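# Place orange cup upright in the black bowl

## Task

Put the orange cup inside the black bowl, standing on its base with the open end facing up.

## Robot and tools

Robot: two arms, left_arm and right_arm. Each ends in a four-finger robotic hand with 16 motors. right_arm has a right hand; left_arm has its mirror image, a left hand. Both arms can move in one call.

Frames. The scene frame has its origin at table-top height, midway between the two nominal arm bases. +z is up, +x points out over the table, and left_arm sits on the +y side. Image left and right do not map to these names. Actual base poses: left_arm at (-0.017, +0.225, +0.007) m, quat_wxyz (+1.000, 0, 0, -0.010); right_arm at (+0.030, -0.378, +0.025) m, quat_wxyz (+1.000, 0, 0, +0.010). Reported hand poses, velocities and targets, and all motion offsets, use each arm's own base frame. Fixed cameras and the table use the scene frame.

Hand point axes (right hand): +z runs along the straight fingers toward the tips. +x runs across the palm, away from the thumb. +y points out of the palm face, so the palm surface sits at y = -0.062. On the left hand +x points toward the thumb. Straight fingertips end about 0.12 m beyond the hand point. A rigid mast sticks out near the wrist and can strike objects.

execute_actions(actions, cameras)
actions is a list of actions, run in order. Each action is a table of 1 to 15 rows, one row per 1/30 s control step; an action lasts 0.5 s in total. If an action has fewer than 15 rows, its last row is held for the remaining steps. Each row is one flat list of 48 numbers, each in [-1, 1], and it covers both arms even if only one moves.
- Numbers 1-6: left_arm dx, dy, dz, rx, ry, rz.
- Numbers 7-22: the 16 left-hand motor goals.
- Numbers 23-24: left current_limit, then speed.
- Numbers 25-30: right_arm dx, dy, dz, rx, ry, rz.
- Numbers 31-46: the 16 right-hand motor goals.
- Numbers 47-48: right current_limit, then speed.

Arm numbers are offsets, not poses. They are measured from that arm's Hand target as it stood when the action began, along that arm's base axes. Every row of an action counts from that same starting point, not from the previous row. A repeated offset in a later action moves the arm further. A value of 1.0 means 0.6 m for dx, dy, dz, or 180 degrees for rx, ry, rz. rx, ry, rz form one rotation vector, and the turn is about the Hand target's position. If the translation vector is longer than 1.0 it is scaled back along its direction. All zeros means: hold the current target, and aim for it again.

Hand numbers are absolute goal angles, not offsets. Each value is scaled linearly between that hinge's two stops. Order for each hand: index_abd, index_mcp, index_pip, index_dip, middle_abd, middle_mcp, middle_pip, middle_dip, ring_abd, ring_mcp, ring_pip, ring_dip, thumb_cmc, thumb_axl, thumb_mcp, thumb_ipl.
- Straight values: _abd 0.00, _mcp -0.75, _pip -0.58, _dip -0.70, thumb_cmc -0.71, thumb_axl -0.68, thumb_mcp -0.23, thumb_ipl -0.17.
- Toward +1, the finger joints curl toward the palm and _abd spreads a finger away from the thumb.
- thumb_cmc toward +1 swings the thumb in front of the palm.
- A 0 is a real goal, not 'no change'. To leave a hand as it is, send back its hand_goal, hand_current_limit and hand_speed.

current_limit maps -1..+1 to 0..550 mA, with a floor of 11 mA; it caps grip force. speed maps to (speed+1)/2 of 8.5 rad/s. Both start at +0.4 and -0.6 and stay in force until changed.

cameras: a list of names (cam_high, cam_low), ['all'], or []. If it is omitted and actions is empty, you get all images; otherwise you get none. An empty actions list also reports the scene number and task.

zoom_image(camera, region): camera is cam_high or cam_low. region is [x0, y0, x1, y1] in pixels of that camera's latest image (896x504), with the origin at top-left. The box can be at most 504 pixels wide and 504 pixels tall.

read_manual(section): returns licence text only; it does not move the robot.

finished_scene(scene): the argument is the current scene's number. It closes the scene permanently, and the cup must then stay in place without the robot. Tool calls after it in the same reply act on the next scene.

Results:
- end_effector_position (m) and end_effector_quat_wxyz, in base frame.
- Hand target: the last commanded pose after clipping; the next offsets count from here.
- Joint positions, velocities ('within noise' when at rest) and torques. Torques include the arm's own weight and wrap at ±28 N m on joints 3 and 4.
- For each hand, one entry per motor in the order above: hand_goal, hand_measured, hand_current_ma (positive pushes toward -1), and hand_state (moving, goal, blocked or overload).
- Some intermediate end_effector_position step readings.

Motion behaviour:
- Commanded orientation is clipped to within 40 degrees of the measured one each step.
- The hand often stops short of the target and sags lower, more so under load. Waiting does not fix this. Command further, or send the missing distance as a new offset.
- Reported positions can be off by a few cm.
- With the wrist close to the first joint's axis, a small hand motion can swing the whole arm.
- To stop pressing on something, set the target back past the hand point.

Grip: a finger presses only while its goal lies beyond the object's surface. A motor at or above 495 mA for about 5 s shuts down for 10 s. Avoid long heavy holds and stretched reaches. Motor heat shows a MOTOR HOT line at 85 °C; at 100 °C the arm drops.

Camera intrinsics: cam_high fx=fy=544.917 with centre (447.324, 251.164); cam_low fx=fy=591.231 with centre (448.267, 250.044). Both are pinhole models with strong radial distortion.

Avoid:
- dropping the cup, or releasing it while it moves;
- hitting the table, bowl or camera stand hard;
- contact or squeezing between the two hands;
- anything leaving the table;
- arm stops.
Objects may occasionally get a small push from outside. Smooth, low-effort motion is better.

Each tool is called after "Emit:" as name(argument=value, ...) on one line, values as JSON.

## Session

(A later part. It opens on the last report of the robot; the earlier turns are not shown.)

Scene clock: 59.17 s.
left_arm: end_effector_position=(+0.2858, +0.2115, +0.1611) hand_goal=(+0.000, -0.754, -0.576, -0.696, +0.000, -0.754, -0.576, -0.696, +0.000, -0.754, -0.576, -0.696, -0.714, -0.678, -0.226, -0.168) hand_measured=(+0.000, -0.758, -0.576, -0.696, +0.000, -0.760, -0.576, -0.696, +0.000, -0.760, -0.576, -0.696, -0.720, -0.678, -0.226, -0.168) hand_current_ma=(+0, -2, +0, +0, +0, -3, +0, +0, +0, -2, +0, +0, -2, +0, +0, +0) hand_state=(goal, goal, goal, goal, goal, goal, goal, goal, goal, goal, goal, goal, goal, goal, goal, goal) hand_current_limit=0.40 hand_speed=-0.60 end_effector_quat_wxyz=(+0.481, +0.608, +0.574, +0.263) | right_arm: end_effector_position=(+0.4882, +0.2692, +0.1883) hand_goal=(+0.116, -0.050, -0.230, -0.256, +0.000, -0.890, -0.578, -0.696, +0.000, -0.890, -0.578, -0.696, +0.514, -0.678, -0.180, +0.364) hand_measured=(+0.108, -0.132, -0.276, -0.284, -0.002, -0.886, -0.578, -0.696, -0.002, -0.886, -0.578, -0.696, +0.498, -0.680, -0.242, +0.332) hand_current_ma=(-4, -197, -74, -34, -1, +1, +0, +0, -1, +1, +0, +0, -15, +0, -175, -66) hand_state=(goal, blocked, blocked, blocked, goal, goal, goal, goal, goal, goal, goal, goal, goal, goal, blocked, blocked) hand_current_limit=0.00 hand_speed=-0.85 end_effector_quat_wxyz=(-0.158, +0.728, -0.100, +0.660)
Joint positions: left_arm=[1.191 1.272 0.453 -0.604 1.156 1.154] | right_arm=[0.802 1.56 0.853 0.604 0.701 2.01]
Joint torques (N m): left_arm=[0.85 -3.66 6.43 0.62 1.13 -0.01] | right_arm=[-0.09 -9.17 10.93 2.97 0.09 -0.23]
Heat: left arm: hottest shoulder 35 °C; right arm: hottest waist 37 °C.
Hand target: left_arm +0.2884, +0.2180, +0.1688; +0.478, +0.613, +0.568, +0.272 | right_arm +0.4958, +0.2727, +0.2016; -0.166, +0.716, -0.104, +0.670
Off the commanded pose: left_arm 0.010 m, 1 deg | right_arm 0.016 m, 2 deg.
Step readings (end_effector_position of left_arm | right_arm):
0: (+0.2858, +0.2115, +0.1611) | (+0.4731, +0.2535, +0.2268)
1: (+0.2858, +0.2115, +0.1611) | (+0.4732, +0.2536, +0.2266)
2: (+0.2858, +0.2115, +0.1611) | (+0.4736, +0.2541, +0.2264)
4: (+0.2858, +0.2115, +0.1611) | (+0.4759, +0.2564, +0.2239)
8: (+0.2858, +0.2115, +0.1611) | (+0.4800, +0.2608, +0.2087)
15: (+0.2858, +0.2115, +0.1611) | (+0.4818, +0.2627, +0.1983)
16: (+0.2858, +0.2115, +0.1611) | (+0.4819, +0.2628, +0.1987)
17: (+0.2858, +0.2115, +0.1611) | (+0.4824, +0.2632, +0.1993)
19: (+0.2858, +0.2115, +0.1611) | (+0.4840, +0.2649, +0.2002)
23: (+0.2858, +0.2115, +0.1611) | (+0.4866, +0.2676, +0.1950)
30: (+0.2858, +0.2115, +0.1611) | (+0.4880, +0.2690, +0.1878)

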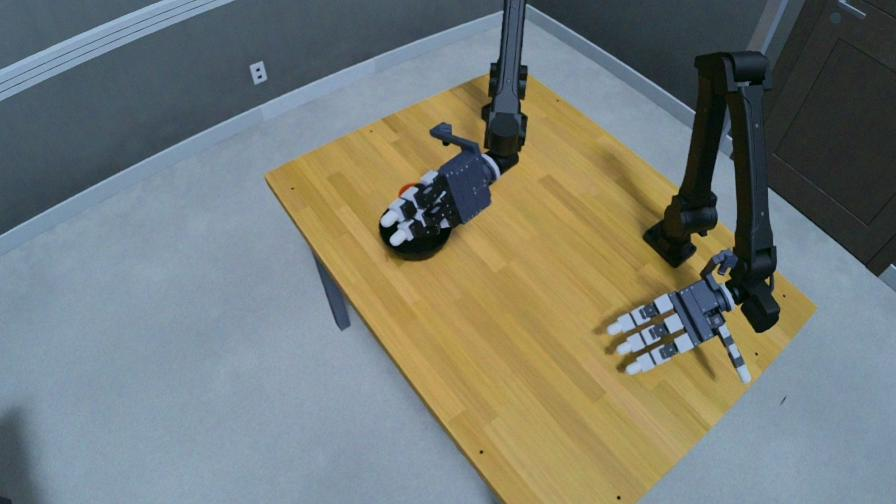

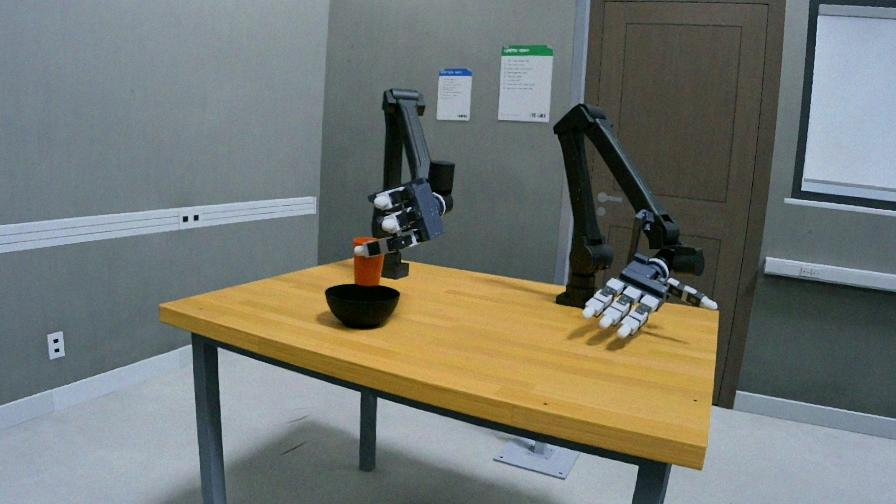

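Emit:
execute_actions(actions=[[[0,0,0,0,0,0,0,-0.754,-0.576,-0.696,0,-0.754,-0.576,-0.696,0,-0.754,-0.576,-0.696,-0.714,-0.678,-0.226,-0.168,0.4,-0.6,-0.005,-0.0125,-0.045,0,0,0,0.117,-0.05,-0.23,-0.255,0,-0.89,-0.577,-0.696,0,-0.89,-0.577,-0.696,0.514,-0.677,-0.18,0.365,0.0,-0.85]],[[0,0,0,0,0,0,0,-0.754,-0.576,-0.696,0,-0.754,-0.576,-0.696,0,-0.754,-0.576,-0.696,-0.714,-0.678,-0.226,-0.168,0.4,-0.6,0,0,-0.045,0,0,0,0.117,-0.05,-0.23,-0.255,0,-0.89,-0.577,-0.696,0,-0.89,-0.577,-0.696,0.514,-0.677,-0.18,0.365,0.0,-0.85]]], cameras=["cam_low","cam_high"])

Emit:
zoom_image(camera="cam_low", region=[290, 180, 450, 350])

Emit:
zoom_image(camera="cam_high", region=[360, 150, 500, 270])

Scene clock: 61.00 s.
left_arm: end_effector_position=(+0.2858, +0.2115, +0.1611) hand_goal=(+0.000, -0.754, -0.576, -0.696, +0.000, -0.754, -0.576, -0.696, +0.000, -0.754, -0.576, -0.696, -0.714, -0.678, -0.226, -0.168) hand_measured=(+0.000, -0.758, -0.576, -0.696, +0.000, -0.760, -0.576, -0.696, +0.000, -0.760, -0.576, -0.696, -0.720, -0.678, -0.226, -0.168) hand_current_ma=(+0, -2, +0, +0, +0, -3, +0, +0, +0, -2, +0, +0, -2, +0, +0, +0) hand_state=(goal, goal, goal, goal, goal, goal, goal, goal, goal, goal, goal, goal, goal, goal, goal, goal) hand_current_limit=0.40 hand_speed=-0.60 end_effector_quat_wxyz=(+0.481, +0.608, +0.574, +0.263) | right_arm: end_effector_position=(+0.4882, +0.2672, +0.1402) hand_goal=(+0.116, -0.050, -0.230, -0.256, +0.000, -0.890, -0.578, -0.696, +0.000, -0.890, -0.578, -0.696, +0.514, -0.678, -0.180, +0.364) hand_measured=(+0.108, -0.132, -0.276, -0.284, -0.002, -0.886, -0.578, -0.696, -0.002, -0.886, -0.578, -0.696, +0.498, -0.680, -0.242, +0.332) hand_current_ma=(-4, -197, -74, -34, -1, +1, +0, +0, -1, +1, +0, +0, -15, +0, -175, -66) hand_state=(goal, blocked, blocked, blocked, goal, goal, goal, goal, goal, goal, goal, goal, goal, goal, blocked, blocked) hand_current_limit=0.00 hand_speed=-0.85 end_effector_quat_wxyz=(-0.163, +0.724, -0.102, +0.662)
Joint positions: left_arm=[1.191 1.272 0.453 -0.604 1.156 1.154] | right_arm=[0.799 1.663 0.802 0.771 0.694 2.01]
Joint torques (N m): left_arm=[0.91 -3.72 6.46 0.64 1.13 -0.01] | right_arm=[-0.38 -9.82 8.32 2.99 0.07 -0.23]
Heat: left arm: hottest shoulder 35 °C; right arm: hottest waist 37 °C.
Hand target: left_arm +0.2884, +0.2180, +0.1688; +0.478, +0.613, +0.568, +0.272 | right_arm +0.4927, +0.2653, +0.1475; -0.166, +0.716, -0.104, +0.670
Off the commanded pose: left_arm 0.010 m, 1 deg | right_arm 0.009 m, 1 deg.
Step readings (end_effector_position of left_arm | right_arm):
0: (+0.2858, +0.2115, +0.1611) | (+0.4882, +0.2692, +0.1883)
1: (+0.2858, +0.2115, +0.1611) | (+0.4882, +0.2693, +0.1884)
2: (+0.2858, +0.2115, +0.1611) | (+0.4886, +0.2698, +0.1886)
4: (+0.2858, +0.2115, +0.1611) | (+0.4900, +0.2707, +0.1890)
8: (+0.2858, +0.2115, +0.1611) | (+0.4898, +0.2687, +0.1806)
15: (+0.2858, +0.2115, +0.1611) | (+0.4883, +0.2673, +0.1684)
16: (+0.2858, +0.2115, +0.1611) | (+0.4884, +0.2674, +0.1687)
17: (+0.2858, +0.2115, +0.1611) | (+0.4886, +0.2677, +0.1690)
19: (+0.2858, +0.2115, +0.1611) | (+0.4895, +0.2685, +0.1679)
23: (+0.2858, +0.2115, +0.1611) | (+0.4892, +0.2683, +0.1536)
30: (+0.2858, +0.2115, +0.1611) | (+0.4879, +0.2669, +0.1393)

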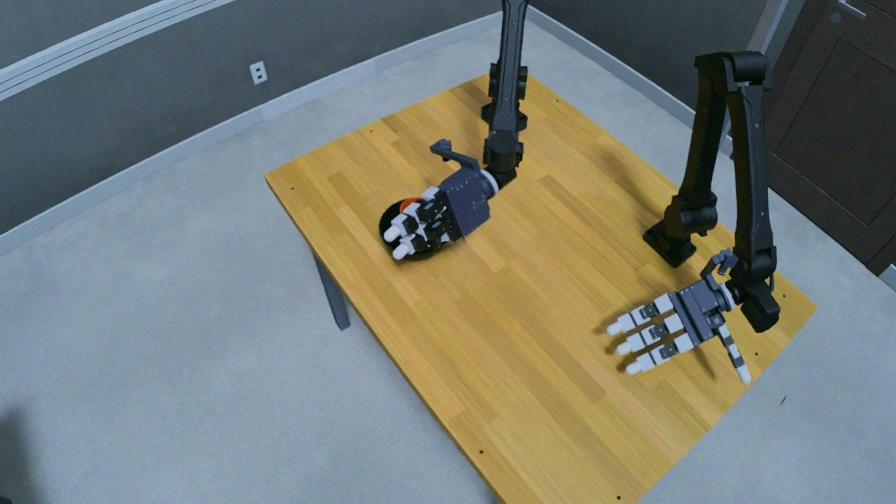

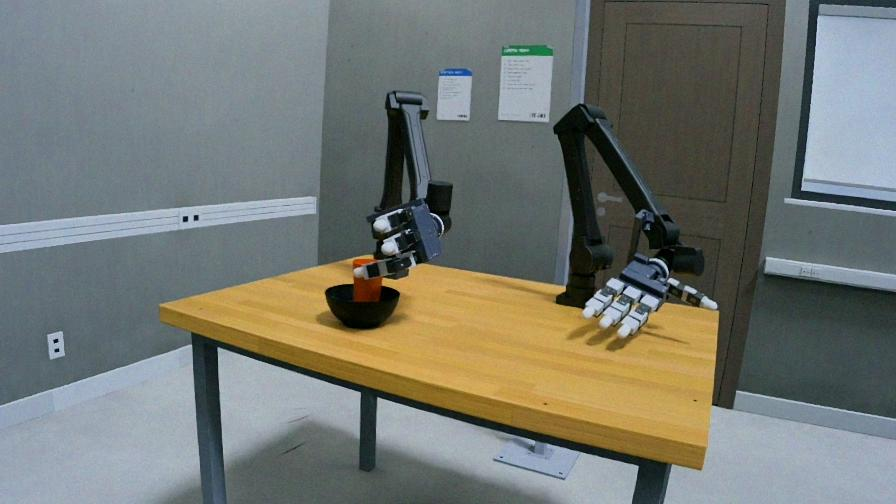

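Scaled by 2.965 from the camera's 896x504 image, which has a finer 1280x720 frame.

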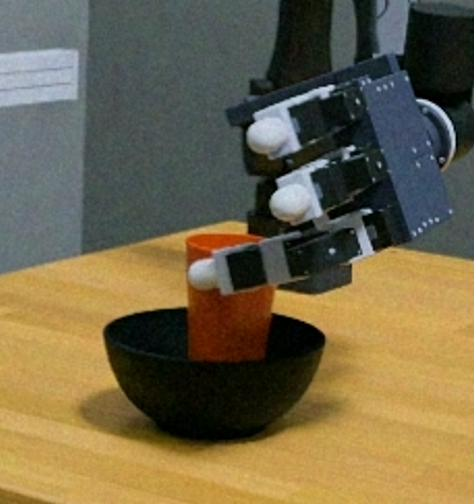

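Scaled by 3.600 from the camera's 896x504 image, which has a finer 1280x720 frame.

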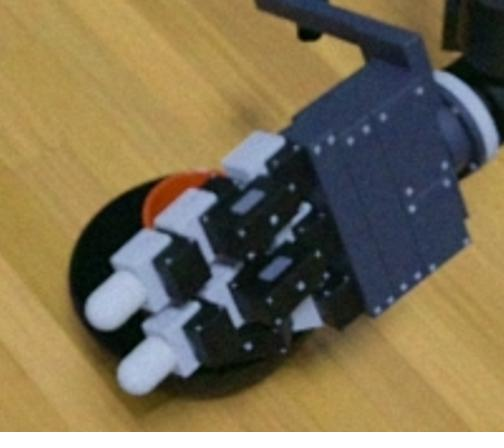

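Emit:
execute_actions(actions=[[[0,0,0,0,0,0,0,-0.754,-0.576,-0.696,0,-0.754,-0.576,-0.696,0,-0.754,-0.576,-0.696,-0.714,-0.678,-0.226,-0.168,0.4,-0.6,0,0,-0.035,0,0,0,0.117,-0.05,-0.23,-0.255,0,-0.89,-0.577,-0.696,0,-0.89,-0.577,-0.696,0.514,-0.677,-0.18,0.365,0.0,-0.85]],[[0,0,0,0,0,0,0,-0.754,-0.576,-0.696,0,-0.754,-0.576,-0.696,0,-0.754,-0.576,-0.696,-0.714,-0.678,-0.226,-0.168,0.4,-0.6,0,0,-0.02,0,0,0,0.117,-0.05,-0.23,-0.255,0,-0.89,-0.577,-0.696,0,-0.89,-0.577,-0.696,0.514,-0.677,-0.18,0.365,0.0,-0.85]]], cameras=["cam_low","cam_high"])

Emit:
zoom_image(camera="cam_low", region=[290, 180, 450, 350])

Emit:
zoom_image(camera="cam_high", region=[360, 150, 500, 270])

Scene clock: 62.47 s.
left_arm: end_effector_position=(+0.2858, +0.2115, +0.1611) hand_goal=(+0.000, -0.754, -0.576, -0.696, +0.000, -0.754, -0.576, -0.696, +0.000, -0.754, -0.576, -0.696, -0.714, -0.678, -0.226, -0.168) hand_measured=(+0.000, -0.758, -0.576, -0.696, +0.000, -0.760, -0.576, -0.696, +0.000, -0.760, -0.576, -0.696, -0.720, -0.678, -0.226, -0.168) hand_current_ma=(+0, -2, +0, +0, +0, -3, +0, +0, +0, -2, +0, +0, -2, +0, +0, +0) hand_state=(goal, goal, goal, goal, goal, goal, goal, goal, goal, goal, goal, goal, goal, goal, goal, goal) hand_current_limit=0.40 hand_speed=-0.60 end_effector_quat_wxyz=(+0.481, +0.608, +0.574, +0.263) | right_arm: end_effector_position=(+0.4894, +0.2685, +0.1119) hand_goal=(+0.116, -0.050, -0.230, -0.256, +0.000, -0.890, -0.578, -0.696, +0.000, -0.890, -0.578, -0.696, +0.514, -0.678, -0.180, +0.364) hand_measured=(+0.108, -0.132, -0.276, -0.284, -0.002, -0.886, -0.578, -0.696, -0.002, -0.886, -0.578, -0.696, +0.498, -0.680, -0.242, +0.332) hand_current_ma=(-4, -197, -74, -34, -1, +1, +0, +0, -1, +1, +0, +0, -15, +0, -175, -66) hand_state=(goal, blocked, blocked, blocked, goal, goal, goal, goal, goal, goal, goal, goal, goal, goal, blocked, blocked) hand_current_limit=0.00 hand_speed=-0.85 end_effector_quat_wxyz=(-0.167, +0.721, -0.103, +0.665)
Joint positions: left_arm=[1.191 1.272 0.453 -0.604 1.156 1.154] | right_arm=[0.799 1.739 0.789 0.871 0.694 2.01]
Joint torques (N m): left_arm=[0.85 -3.72 6.46 0.64 1.14 -0.01] | right_arm=[-0.44 -9.7 7.3 2.97 0.06 -0.23]
Heat: left arm: hottest shoulder 35 °C; right arm: hottest waist 37 °C.
Hand target: left_arm +0.2884, +0.2180, +0.1688; +0.478, +0.613, +0.568, +0.272 | right_arm +0.4927, +0.2653, +0.1145; -0.166, +0.716, -0.104, +0.670
Off the commanded pose: left_arm 0.010 m, 1 deg | right_arm 0.005 m, 1 deg.
Step readings (end_effector_position of left_arm | right_arm):
0: (+0.2858, +0.2115, +0.1611) | (+0.4882, +0.2672, +0.1402)
1: (+0.2858, +0.2115, +0.1611) | (+0.4882, +0.2673, +0.1404)
2: (+0.2858, +0.2115, +0.1611) | (+0.4885, +0.2675, +0.1406)
4: (+0.2858, +0.2115, +0.1611) | (+0.4894, +0.2685, +0.1403)
8: (+0.2858, +0.2115, +0.1611) | (+0.4899, +0.2690, +0.1315)
15: (+0.2858, +0.2115, +0.1611) | (+0.4884, +0.2675, +0.1207)
16: (+0.2858, +0.2115, +0.1611) | (+0.4885, +0.2676, +0.1210)
17: (+0.2858, +0.2115, +0.1611) | (+0.4887, +0.2678, +0.1215)
19: (+0.2858, +0.2115, +0.1611) | (+0.4893, +0.2684, +0.1216)
23: (+0.2858, +0.2115, +0.1611) | (+0.4899, +0.2690, +0.1170)
30: (+0.2858, +0.2115, +0.1611) | (+0.4895, +0.2687, +0.1120)

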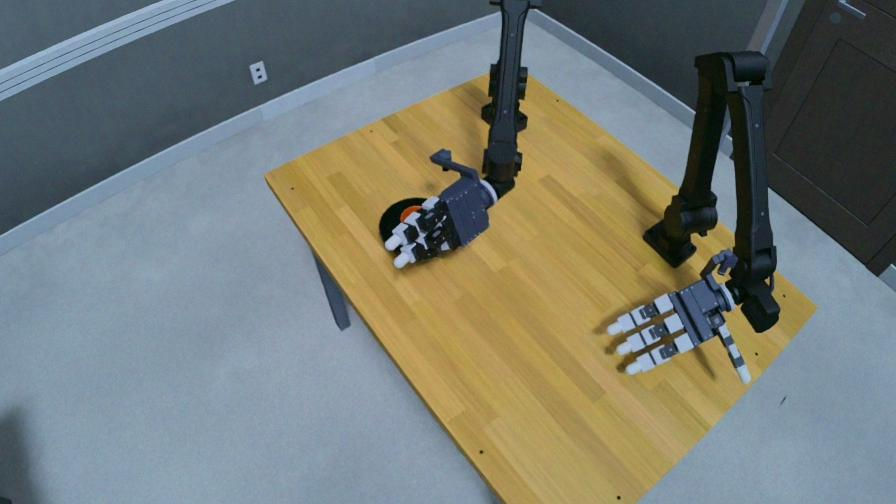

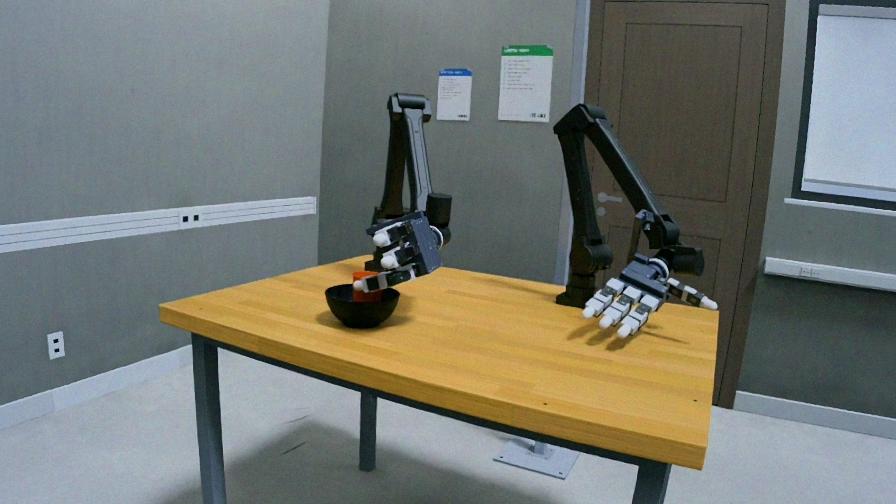

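Scaled by 2.965 from the camera's 896x504 image, which has a finer 1280x720 frame.

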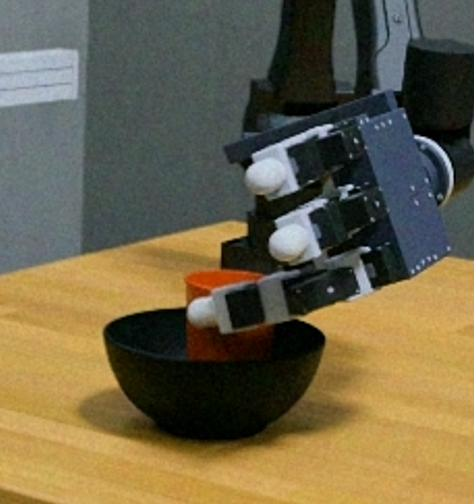

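Scaled by 3.600 from the camera's 896x504 image, which has a finer 1280x720 frame.

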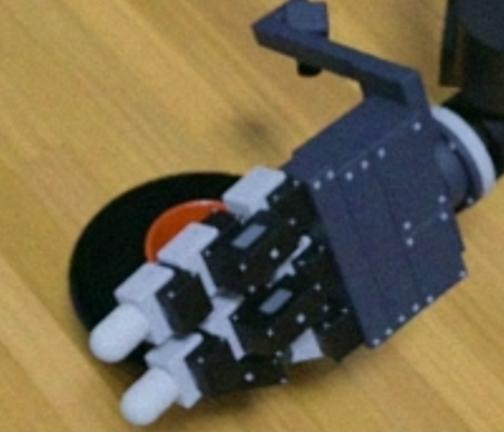

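Emit:
execute_actions(actions=[[[0,0,0,0,0,0,0,-0.754,-0.576,-0.696,0,-0.754,-0.576,-0.696,0,-0.754,-0.576,-0.696,-0.714,-0.678,-0.226,-0.168,0.4,-0.6,-0.005,-0.008,-0.018,0,0,0,0.117,-0.08,-0.245,-0.27,0,-0.89,-0.577,-0.696,0,-0.89,-0.577,-0.696,0.514,-0.677,-0.205,0.35,0.0,-0.85]]], cameras=["cam_low","cam_high"])

Emit:
zoom_image(camera="cam_low", region=[290, 180, 450, 350])

Emit:
zoom_image(camera="cam_high", region=[360, 150, 500, 270])

Scene clock: 65.53 s.
left_arm: end_effector_position=(+0.2858, +0.2115, +0.1611) hand_goal=(+0.000, -0.754, -0.576, -0.696, +0.000, -0.754, -0.576, -0.696, +0.000, -0.754, -0.576, -0.696, -0.714, -0.678, -0.226, -0.168) hand_measured=(+0.000, -0.758, -0.576, -0.696, +0.000, -0.760, -0.576, -0.696, +0.000, -0.760, -0.576, -0.696, -0.720, -0.678, -0.226, -0.168) hand_current_ma=(+0, -2, +0, +0, +0, -3, +0, +0, +0, -2, +0, +0, -2, +0, +0, +0) hand_state=(goal, goal, goal, goal, goal, goal, goal, goal, goal, goal, goal, goal, goal, goal, goal, goal) hand_current_limit=0.40 hand_speed=-0.60 end_effector_quat_wxyz=(+0.481, +0.608, +0.574, +0.263) | right_arm: end_effector_position=(+0.4865, +0.2631, +0.1013) hand_goal=(+0.116, -0.080, -0.246, -0.270, +0.000, -0.890, -0.578, -0.696, +0.000, -0.890, -0.578, -0.696, +0.514, -0.678, -0.206, +0.350) hand_measured=(+0.110, -0.132, -0.280, -0.286, -0.002, -0.886, -0.578, -0.696, -0.002, -0.886, -0.578, -0.696, +0.498, -0.680, -0.242, +0.332) hand_current_ma=(-3, -96, -45, -14, -1, +1, +0, +0, -1, +1, +0, +0, -15, +0, -74, -26) hand_state=(goal, blocked, blocked, goal, goal, goal, goal, goal, goal, goal, goal, goal, goal, goal, blocked, goal) hand_current_limit=0.00 hand_speed=-0.85 end_effector_quat_wxyz=(-0.166, +0.721, -0.103, +0.665)
Joint positions: left_arm=[1.191 1.272 0.453 -0.604 1.156 1.154] | right_arm=[0.795 1.757 0.768 0.909 0.691 2.009]
Joint torques (N m): left_arm=[0.79 -3.72 6.45 0.66 1.13 -0.02] | right_arm=[-0.38 -9.7 7.04 2.96 0.04 -0.23]
Heat: left arm: hottest shoulder 35 °C; right arm: hottest waist 37 °C.
Hand target: left_arm +0.2884, +0.2180, +0.1688; +0.478, +0.613, +0.568, +0.272 | right_arm +0.4898, +0.2605, +0.1038; -0.166, +0.716, -0.104, +0.670
Off the commanded pose: left_arm 0.010 m, 1 deg | right_arm 0.005 m, 1 deg.
Step readings (end_effector_position of left_arm | right_arm):
0: (+0.2858, +0.2115, +0.1611) | (+0.4894, +0.2685, +0.1119)
1: (+0.2858, +0.2115, +0.1611) | (+0.4894, +0.2685, +0.1120)
2: (+0.2858, +0.2115, +0.1611) | (+0.4894, +0.2684, +0.1120)
4: (+0.2858, +0.2115, +0.1611) | (+0.4887, +0.2677, +0.1113)
8: (+0.2858, +0.2115, +0.1611) | (+0.4869, +0.2647, +0.1056)
15: (+0.2858, +0.2115, +0.1611) | (+0.4864, +0.2631, +0.1011)

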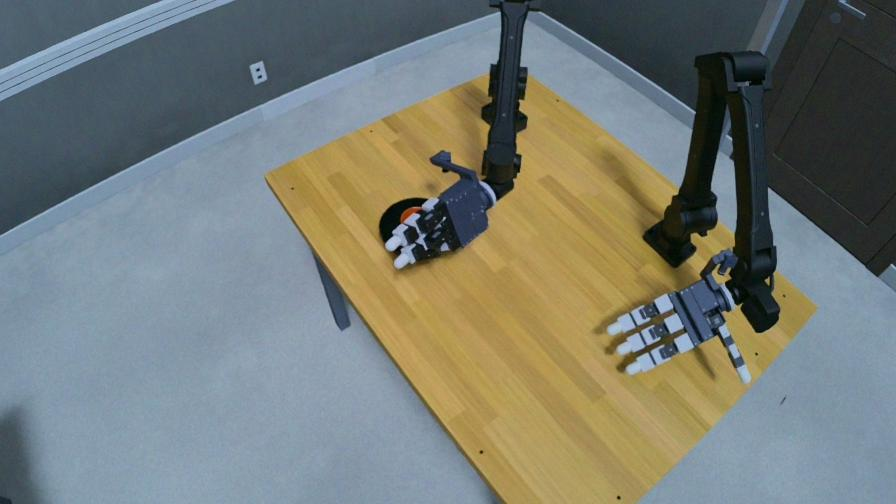

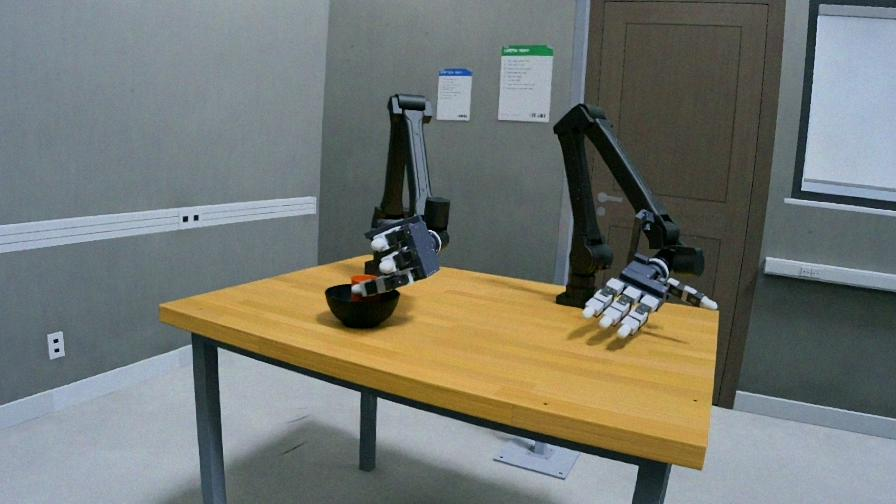

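Scaled by 2.965 from the camera's 896x504 image, which has a finer 1280x720 frame.

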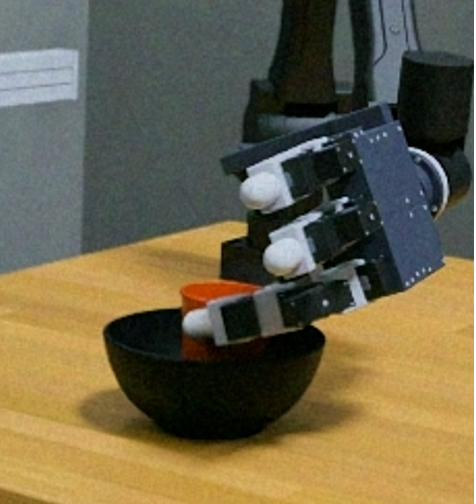

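Scaled by 3.600 from the camera's 896x504 image, which has a finer 1280x720 frame.

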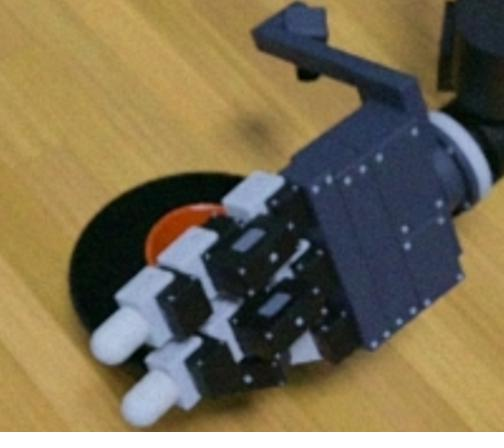

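Emit:
execute_actions(actions=[[[0,0,0,0,0,0,0,-0.754,-0.576,-0.696,0,-0.754,-0.576,-0.696,0,-0.754,-0.576,-0.696,-0.714,-0.678,-0.226,-0.168,0.4,-0.6,0,0,-0.012,0,0,0,0.117,-0.11,-0.262,-0.285,0,-0.89,-0.577,-0.696,0,-0.89,-0.577,-0.696,0.514,-0.677,-0.23,0.335,0.0,-0.85]]], cameras=["cam_low","cam_high"])

Emit:
zoom_image(camera="cam_low", region=[290, 180, 450, 350])

Emit:
zoom_image(camera="cam_high", region=[360, 150, 500, 270])

Scene clock: 66.37 s.
left_arm: end_effector_position=(+0.2858, +0.2115, +0.1611) hand_goal=(+0.000, -0.754, -0.576, -0.696, +0.000, -0.754, -0.576, -0.696, +0.000, -0.754, -0.576, -0.696, -0.714, -0.678, -0.226, -0.168) hand_measured=(+0.000, -0.758, -0.576, -0.696, +0.000, -0.760, -0.576, -0.696, +0.000, -0.760, -0.576, -0.696, -0.720, -0.678, -0.226, -0.168) hand_current_ma=(+0, -2, +0, +0, +0, -3, +0, +0, +0, -2, +0, +0, -2, +0, +0, +0) hand_state=(goal, goal, goal, goal, goal, goal, goal, goal, goal, goal, goal, goal, goal, goal, goal, goal) hand_current_limit=0.40 hand_speed=-0.60 end_effector_quat_wxyz=(+0.481, +0.608, +0.574, +0.263) | right_arm: end_effector_position=(+0.4876, +0.2635, +0.0997) hand_goal=(+0.116, -0.110, -0.262, -0.286, +0.000, -0.890, -0.578, -0.696, +0.000, -0.890, -0.578, -0.696, +0.514, -0.678, -0.230, +0.334) hand_measured=(+0.114, -0.132, -0.282, -0.292, -0.002, -0.886, -0.578, -0.696, -0.002, -0.886, -0.578, -0.696, +0.510, -0.678, -0.242, +0.328) hand_current_ma=(-1, -24, -21, -4, -1, +1, +0, +0, -1, +1, +0, +0, -1, +0, -14, -4) hand_state=(goal, blocked, blocked, goal, goal, goal, goal, goal, goal, goal, goal, goal, goal, goal, goal, goal) hand_current_limit=0.00 hand_speed=-0.85 end_effector_quat_wxyz=(-0.167, +0.718, -0.103, +0.668)
Joint positions: left_arm=[1.191 1.272 0.453 -0.604 1.156 1.154] | right_arm=[0.795 1.769 0.768 0.933 0.691 2.002]
Joint torques (N m): left_arm=[0.91 -3.66 6.43 0.65 1.14 -0.02] | right_arm=[-0.32 -9.17 6.75 2.91 0.03 -0.16]
Heat: left arm: hottest shoulder 35 °C; right arm: hottest waist 37 °C.
Hand target: left_arm +0.2884, +0.2180, +0.1688; +0.478, +0.613, +0.568, +0.272 | right_arm +0.4898, +0.2605, +0.0966; -0.166, +0.716, -0.104, +0.670
Off the commanded pose: left_arm 0.010 m, 1 deg | right_arm 0.005 m, 0 deg.
Step readings (end_effector_position of left_arm | right_arm):
0: (+0.2858, +0.2115, +0.1611) | (+0.4865, +0.2631, +0.1013)
1: (+0.2858, +0.2115, +0.1611) | (+0.4865, +0.2632, +0.1014)
2: (+0.2858, +0.2115, +0.1611) | (+0.4866, +0.2632, +0.1013)
4: (+0.2858, +0.2115, +0.1611) | (+0.4869, +0.2635, +0.1012)
8: (+0.2858, +0.2115, +0.1611) | (+0.4874, +0.2635, +0.1001)
15: (+0.2858, +0.2115, +0.1611) | (+0.4876, +0.2635, +0.0997)

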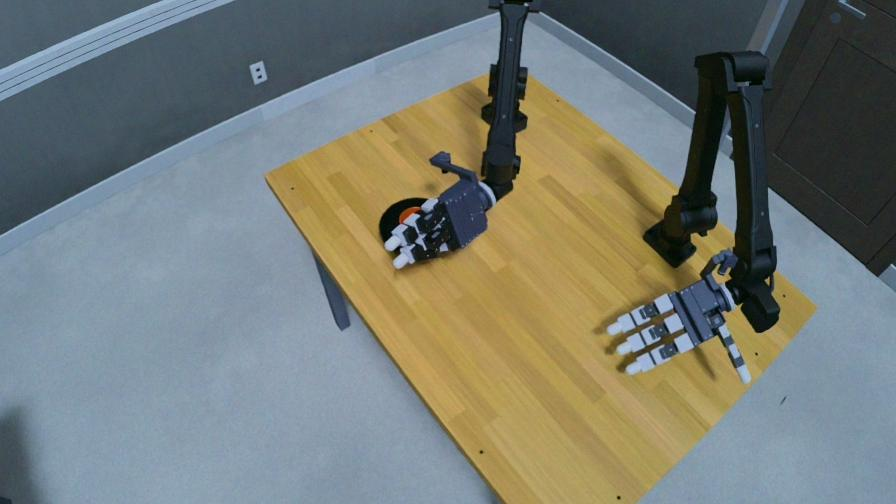

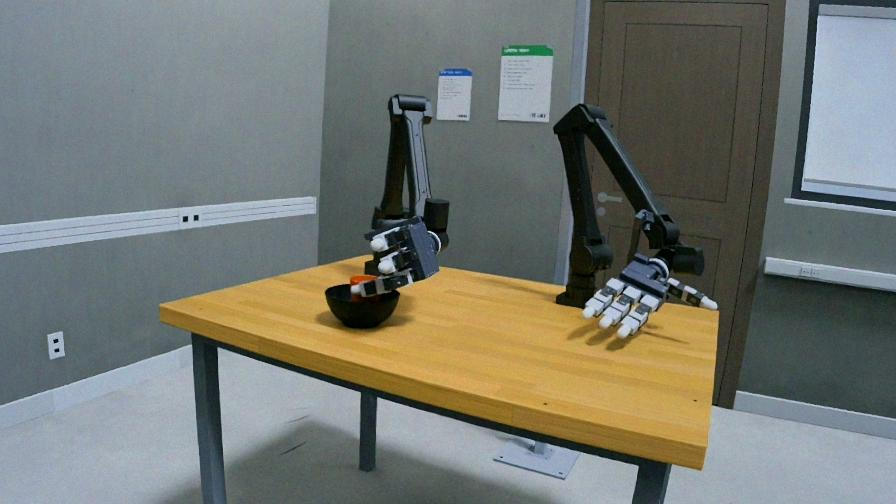

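Scaled by 2.965 from the camera's 896x504 image, which has a finer 1280x720 frame.

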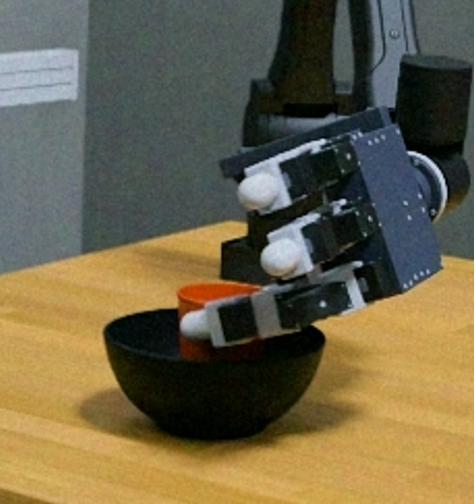

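Scaled by 3.600 from the camera's 896x504 image, which has a finer 1280x720 frame.

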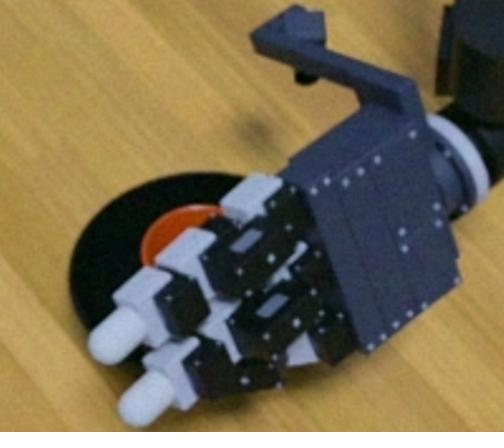

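Emit:
execute_actions(actions=[[[0,0,0,0,0,0,0,-0.754,-0.576,-0.696,0,-0.754,-0.576,-0.696,0,-0.754,-0.576,-0.696,-0.714,-0.678,-0.226,-0.168,0.4,-0.6,0,0,0,0,0,0,0.117,-0.126,-0.274,-0.292,0,-0.89,-0.577,-0.696,0,-0.89,-0.577,-0.696,0.514,-0.677,-0.24,0.328,0.0,-0.9]],[[0,0,0,0,0,0,0,-0.754,-0.576,-0.696,0,-0.754,-0.576,-0.696,0,-0.754,-0.576,-0.696,-0.714,-0.678,-0.226,-0.168,0.4,-0.6,0,0,0,0,0,0,0.117,-0.145,-0.29,-0.31,0,-0.89,-0.577,-0.696,0,-0.89,-0.577,-0.696,0.514,-0.677,-0.255,0.315,0.0,-0.9]]], cameras=["cam_low","cam_high"])

Emit:
zoom_image(camera="cam_low", region=[290, 180, 450, 350])

Emit:
zoom_image(camera="cam_high", region=[360, 150, 500, 270])

Scene clock: 67.87 s.
left_arm: end_effector_position=(+0.2858, +0.2115, +0.1611) hand_goal=(+0.000, -0.754, -0.576, -0.696, +0.000, -0.754, -0.576, -0.696, +0.000, -0.754, -0.576, -0.696, -0.714, -0.678, -0.226, -0.168) hand_measured=(+0.000, -0.758, -0.576, -0.696, +0.000, -0.760, -0.576, -0.696, +0.000, -0.760, -0.576, -0.696, -0.720, -0.678, -0.226, -0.168) hand_current_ma=(+0, -2, +0, +0, +0, -3, +0, +0, +0, -2, +0, +0, -2, +0, +0, +0) hand_state=(goal, goal, goal, goal, goal, goal, goal, goal, goal, goal, goal, goal, goal, goal, goal, goal) hand_current_limit=0.40 hand_speed=-0.60 end_effector_quat_wxyz=(+0.481, +0.608, +0.574, +0.263) | right_arm: end_effector_position=(+0.4875, +0.2635, +0.0980) hand_goal=(+0.116, -0.146, -0.290, -0.310, +0.000, -0.890, -0.578, -0.696, +0.000, -0.890, -0.578, -0.696, +0.514, -0.678, -0.256, +0.314) hand_measured=(+0.114, -0.140, -0.286, -0.308, -0.002, -0.886, -0.578, -0.696, -0.002, -0.886, -0.578, -0.696, +0.510, -0.678, -0.254, +0.316) hand_current_ma=(-1, +4, +1, +1, -1, +1, +0, +0, -1, +1, +0, +0, -2, +0, +1, +1) hand_state=(goal, goal, goal, goal, goal, goal, goal, goal, goal, goal, goal, goal, goal, goal, goal, goal) hand_current_limit=0.00 hand_speed=-0.90 end_effector_quat_wxyz=(-0.166, +0.719, -0.103, +0.667)
Joint positions: left_arm=[1.191 1.272 0.453 -0.604 1.156 1.154] | right_arm=[0.795 1.772 0.768 0.934 0.691 2.002]
Joint torques (N m): left_arm=[0.91 -3.6 6.48 0.62 1.14 -0.01] | right_arm=[-0.32 -9.41 6.75 2.89 0.02 -0.16]
Heat: left arm: hottest shoulder 35 °C; right arm: hottest waist 37 °C.
Hand target: left_arm +0.2884, +0.2180, +0.1688; +0.478, +0.613, +0.568, +0.272 | right_arm +0.4898, +0.2605, +0.0965; -0.166, +0.716, -0.104, +0.670
Off the commanded pose: left_arm 0.010 m, 1 deg | right_arm 0.004 m, 1 deg.
Step readings (end_effector_position of left_arm | right_arm):
0: (+0.2858, +0.2115, +0.1611) | (+0.4876, +0.2635, +0.0997)
1: (+0.2858, +0.2115, +0.1611) | (+0.4876, +0.2635, +0.0997)
2: (+0.2858, +0.2115, +0.1611) | (+0.4876, +0.2635, +0.0995)
4: (+0.2858, +0.2115, +0.1611) | (+0.4876, +0.2635, +0.0995)
8: (+0.2858, +0.2115, +0.1611) | (+0.4875, +0.2635, +0.0991)
15: (+0.2858, +0.2115, +0.1611) | (+0.4875, +0.2635, +0.0989)
16: (+0.2858, +0.2115, +0.1611) | (+0.4875, +0.2635, +0.0989)
17: (+0.2858, +0.2115, +0.1611) | (+0.4875, +0.2635, +0.0989)
19: (+0.2858, +0.2115, +0.1611) | (+0.4875, +0.2635, +0.0986)
23: (+0.2858, +0.2115, +0.1611) | (+0.4875, +0.2635, +0.0980)
30: (+0.2858, +0.2115, +0.1611) | (+0.4875, +0.2635, +0.0980)

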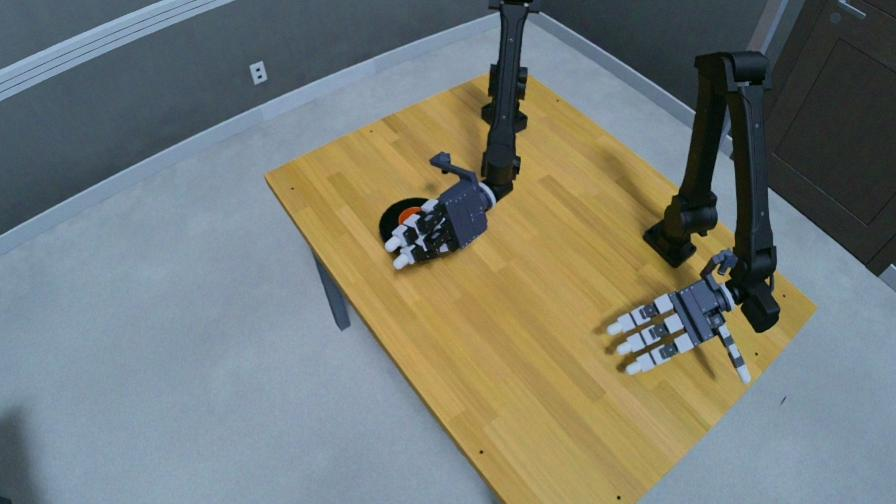

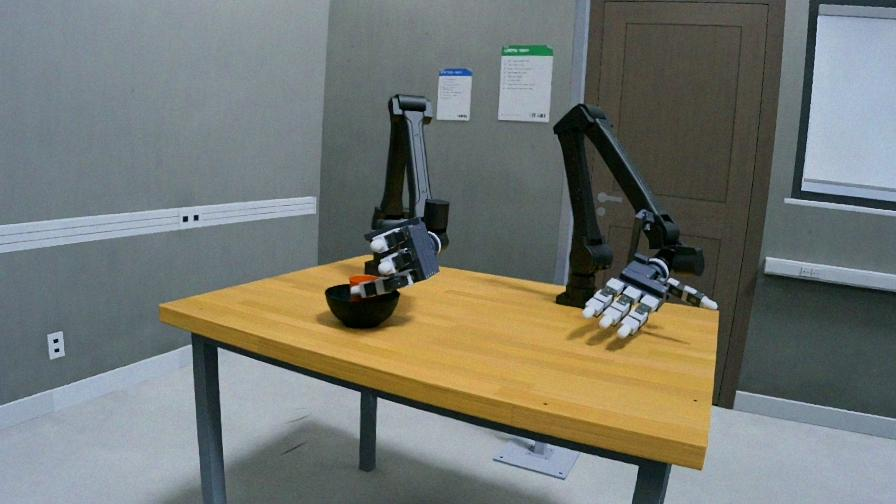

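Scaled by 2.965 from the camera's 896x504 image, which has a finer 1280x720 frame.

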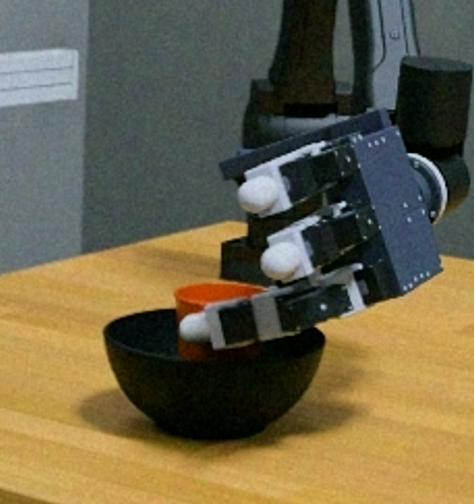

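Scaled by 3.600 from the camera's 896x504 image, which has a finer 1280x720 frame.

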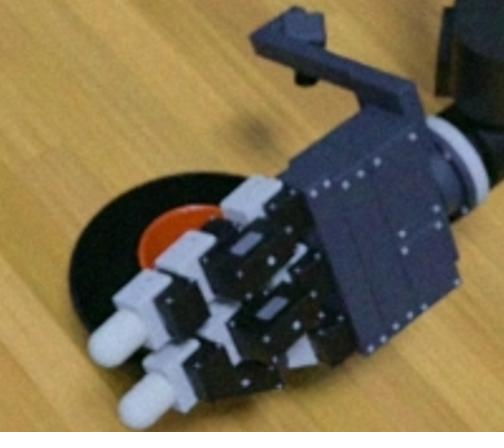

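Emit:
execute_actions(actions=[[[0,0,0,0,0,0,0,-0.754,-0.576,-0.696,0,-0.754,-0.576,-0.696,0,-0.754,-0.576,-0.696,-0.714,-0.678,-0.226,-0.168,0.4,-0.6,0,0,0,0,0,0,0.117,-0.164,-0.45,-0.55,0,-0.89,-0.577,-0.696,0,-0.89,-0.577,-0.696,0.514,-0.677,-0.36,0.16,0.2,-0.8]]], cameras=["cam_low","cam_high"])

Emit:
zoom_image(camera="cam_low", region=[290, 180, 450, 350])

Emit:
zoom_image(camera="cam_high", region=[360, 150, 500, 270])

Scene clock: 68.83 s.
left_arm: end_effector_position=(+0.2858, +0.2115, +0.1611) hand_goal=(+0.000, -0.754, -0.576, -0.696, +0.000, -0.754, -0.576, -0.696, +0.000, -0.754, -0.576, -0.696, -0.714, -0.678, -0.226, -0.168) hand_measured=(+0.000, -0.758, -0.576, -0.696, +0.000, -0.760, -0.576, -0.696, +0.000, -0.760, -0.576, -0.696, -0.720, -0.678, -0.226, -0.168) hand_current_ma=(+0, -2, +0, +0, +0, -3, +0, +0, +0, -2, +0, +0, -2, +0, +0, +0) hand_state=(goal, goal, goal, goal, goal, goal, goal, goal, goal, goal, goal, goal, goal, goal, goal, goal) hand_current_limit=0.40 hand_speed=-0.60 end_effector_quat_wxyz=(+0.481, +0.608, +0.574, +0.263) | right_arm: end_effector_position=(+0.4875, +0.2635, +0.0980) hand_goal=(+0.116, -0.164, -0.450, -0.550, +0.000, -0.890, -0.578, -0.696, +0.000, -0.890, -0.578, -0.696, +0.514, -0.678, -0.360, +0.160) hand_measured=(+0.114, -0.158, -0.446, -0.548, -0.002, -0.886, -0.578, -0.696, -0.002, -0.886, -0.578, -0.696, +0.508, -0.678, -0.358, +0.162) hand_current_ma=(-1, +4, +2, +1, -1, +1, +0, +0, -1, +1, +0, +0, -2, +0, +1, +1) hand_state=(goal, goal, goal, goal, goal, goal, goal, goal, goal, goal, goal, goal, goal, goal, goal, goal) hand_current_limit=0.20 hand_speed=-0.80 end_effector_quat_wxyz=(-0.166, +0.719, -0.103, +0.667)
Joint positions: left_arm=[1.191 1.272 0.453 -0.604 1.156 1.154] | right_arm=[0.795 1.772 0.768 0.934 0.691 2.002]
Joint torques (N m): left_arm=[0.91 -3.72 6.48 0.64 1.13 -0.01] | right_arm=[-0.26 -9.41 6.75 2.91 0.03 -0.16]
Heat: left arm: hottest shoulder 35 °C; right arm: hottest waist 37 °C.
Hand target: left_arm +0.2884, +0.2180, +0.1688; +0.478, +0.613, +0.568, +0.272 | right_arm +0.4898, +0.2605, +0.0965; -0.166, +0.716, -0.104, +0.670
Off the commanded pose: left_arm 0.010 m, 1 deg | right_arm 0.004 m, 0 deg.
Step readings (end_effector_position of left_arm | right_arm):
0: (+0.2858, +0.2115, +0.1611) | (+0.4875, +0.2635, +0.0980)
1: (+0.2858, +0.2115, +0.1611) | (+0.4875, +0.2635, +0.0980)
2: (+0.2858, +0.2115, +0.1611) | (+0.4875, +0.2635, +0.0980)
4: (+0.2858, +0.2115, +0.1611) | (+0.4875, +0.2635, +0.0980)
8: (+0.2858, +0.2115, +0.1611) | (+0.4875, +0.2635, +0.0980)
15: (+0.2858, +0.2115, +0.1611) | (+0.4875, +0.2635, +0.0980)

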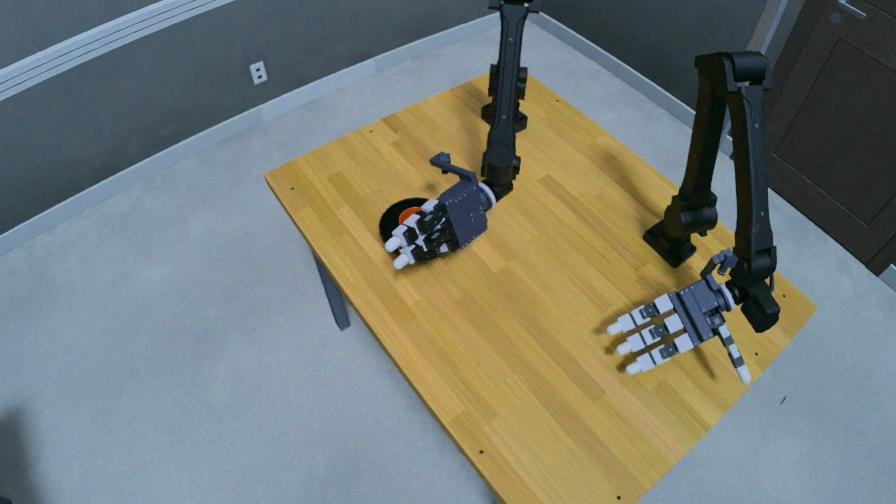

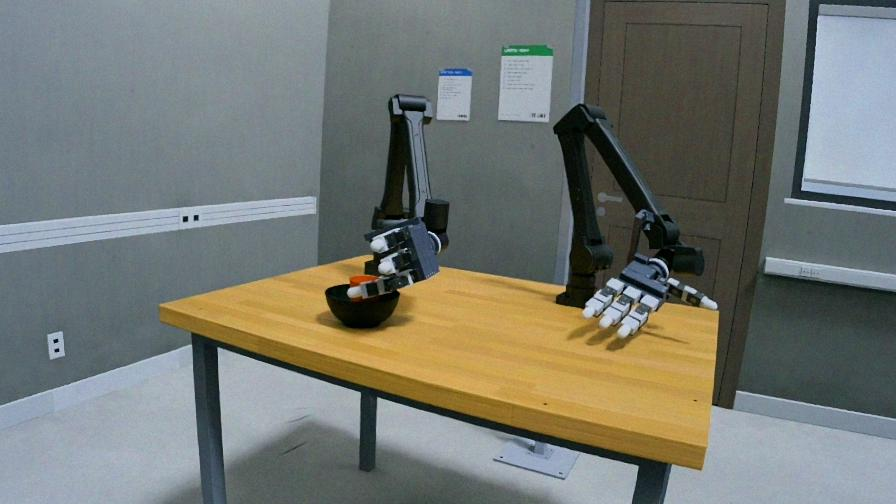

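Scaled by 2.965 from the camera's 896x504 image, which has a finer 1280x720 frame.

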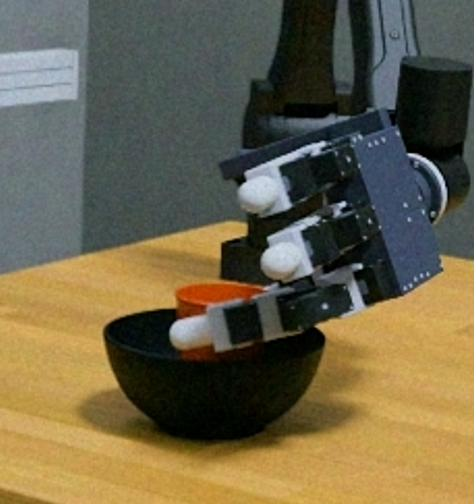

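Scaled by 3.600 from the camera's 896x504 image, which has a finer 1280x720 frame.

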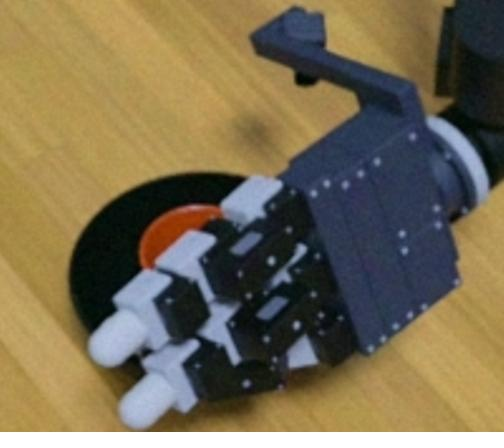

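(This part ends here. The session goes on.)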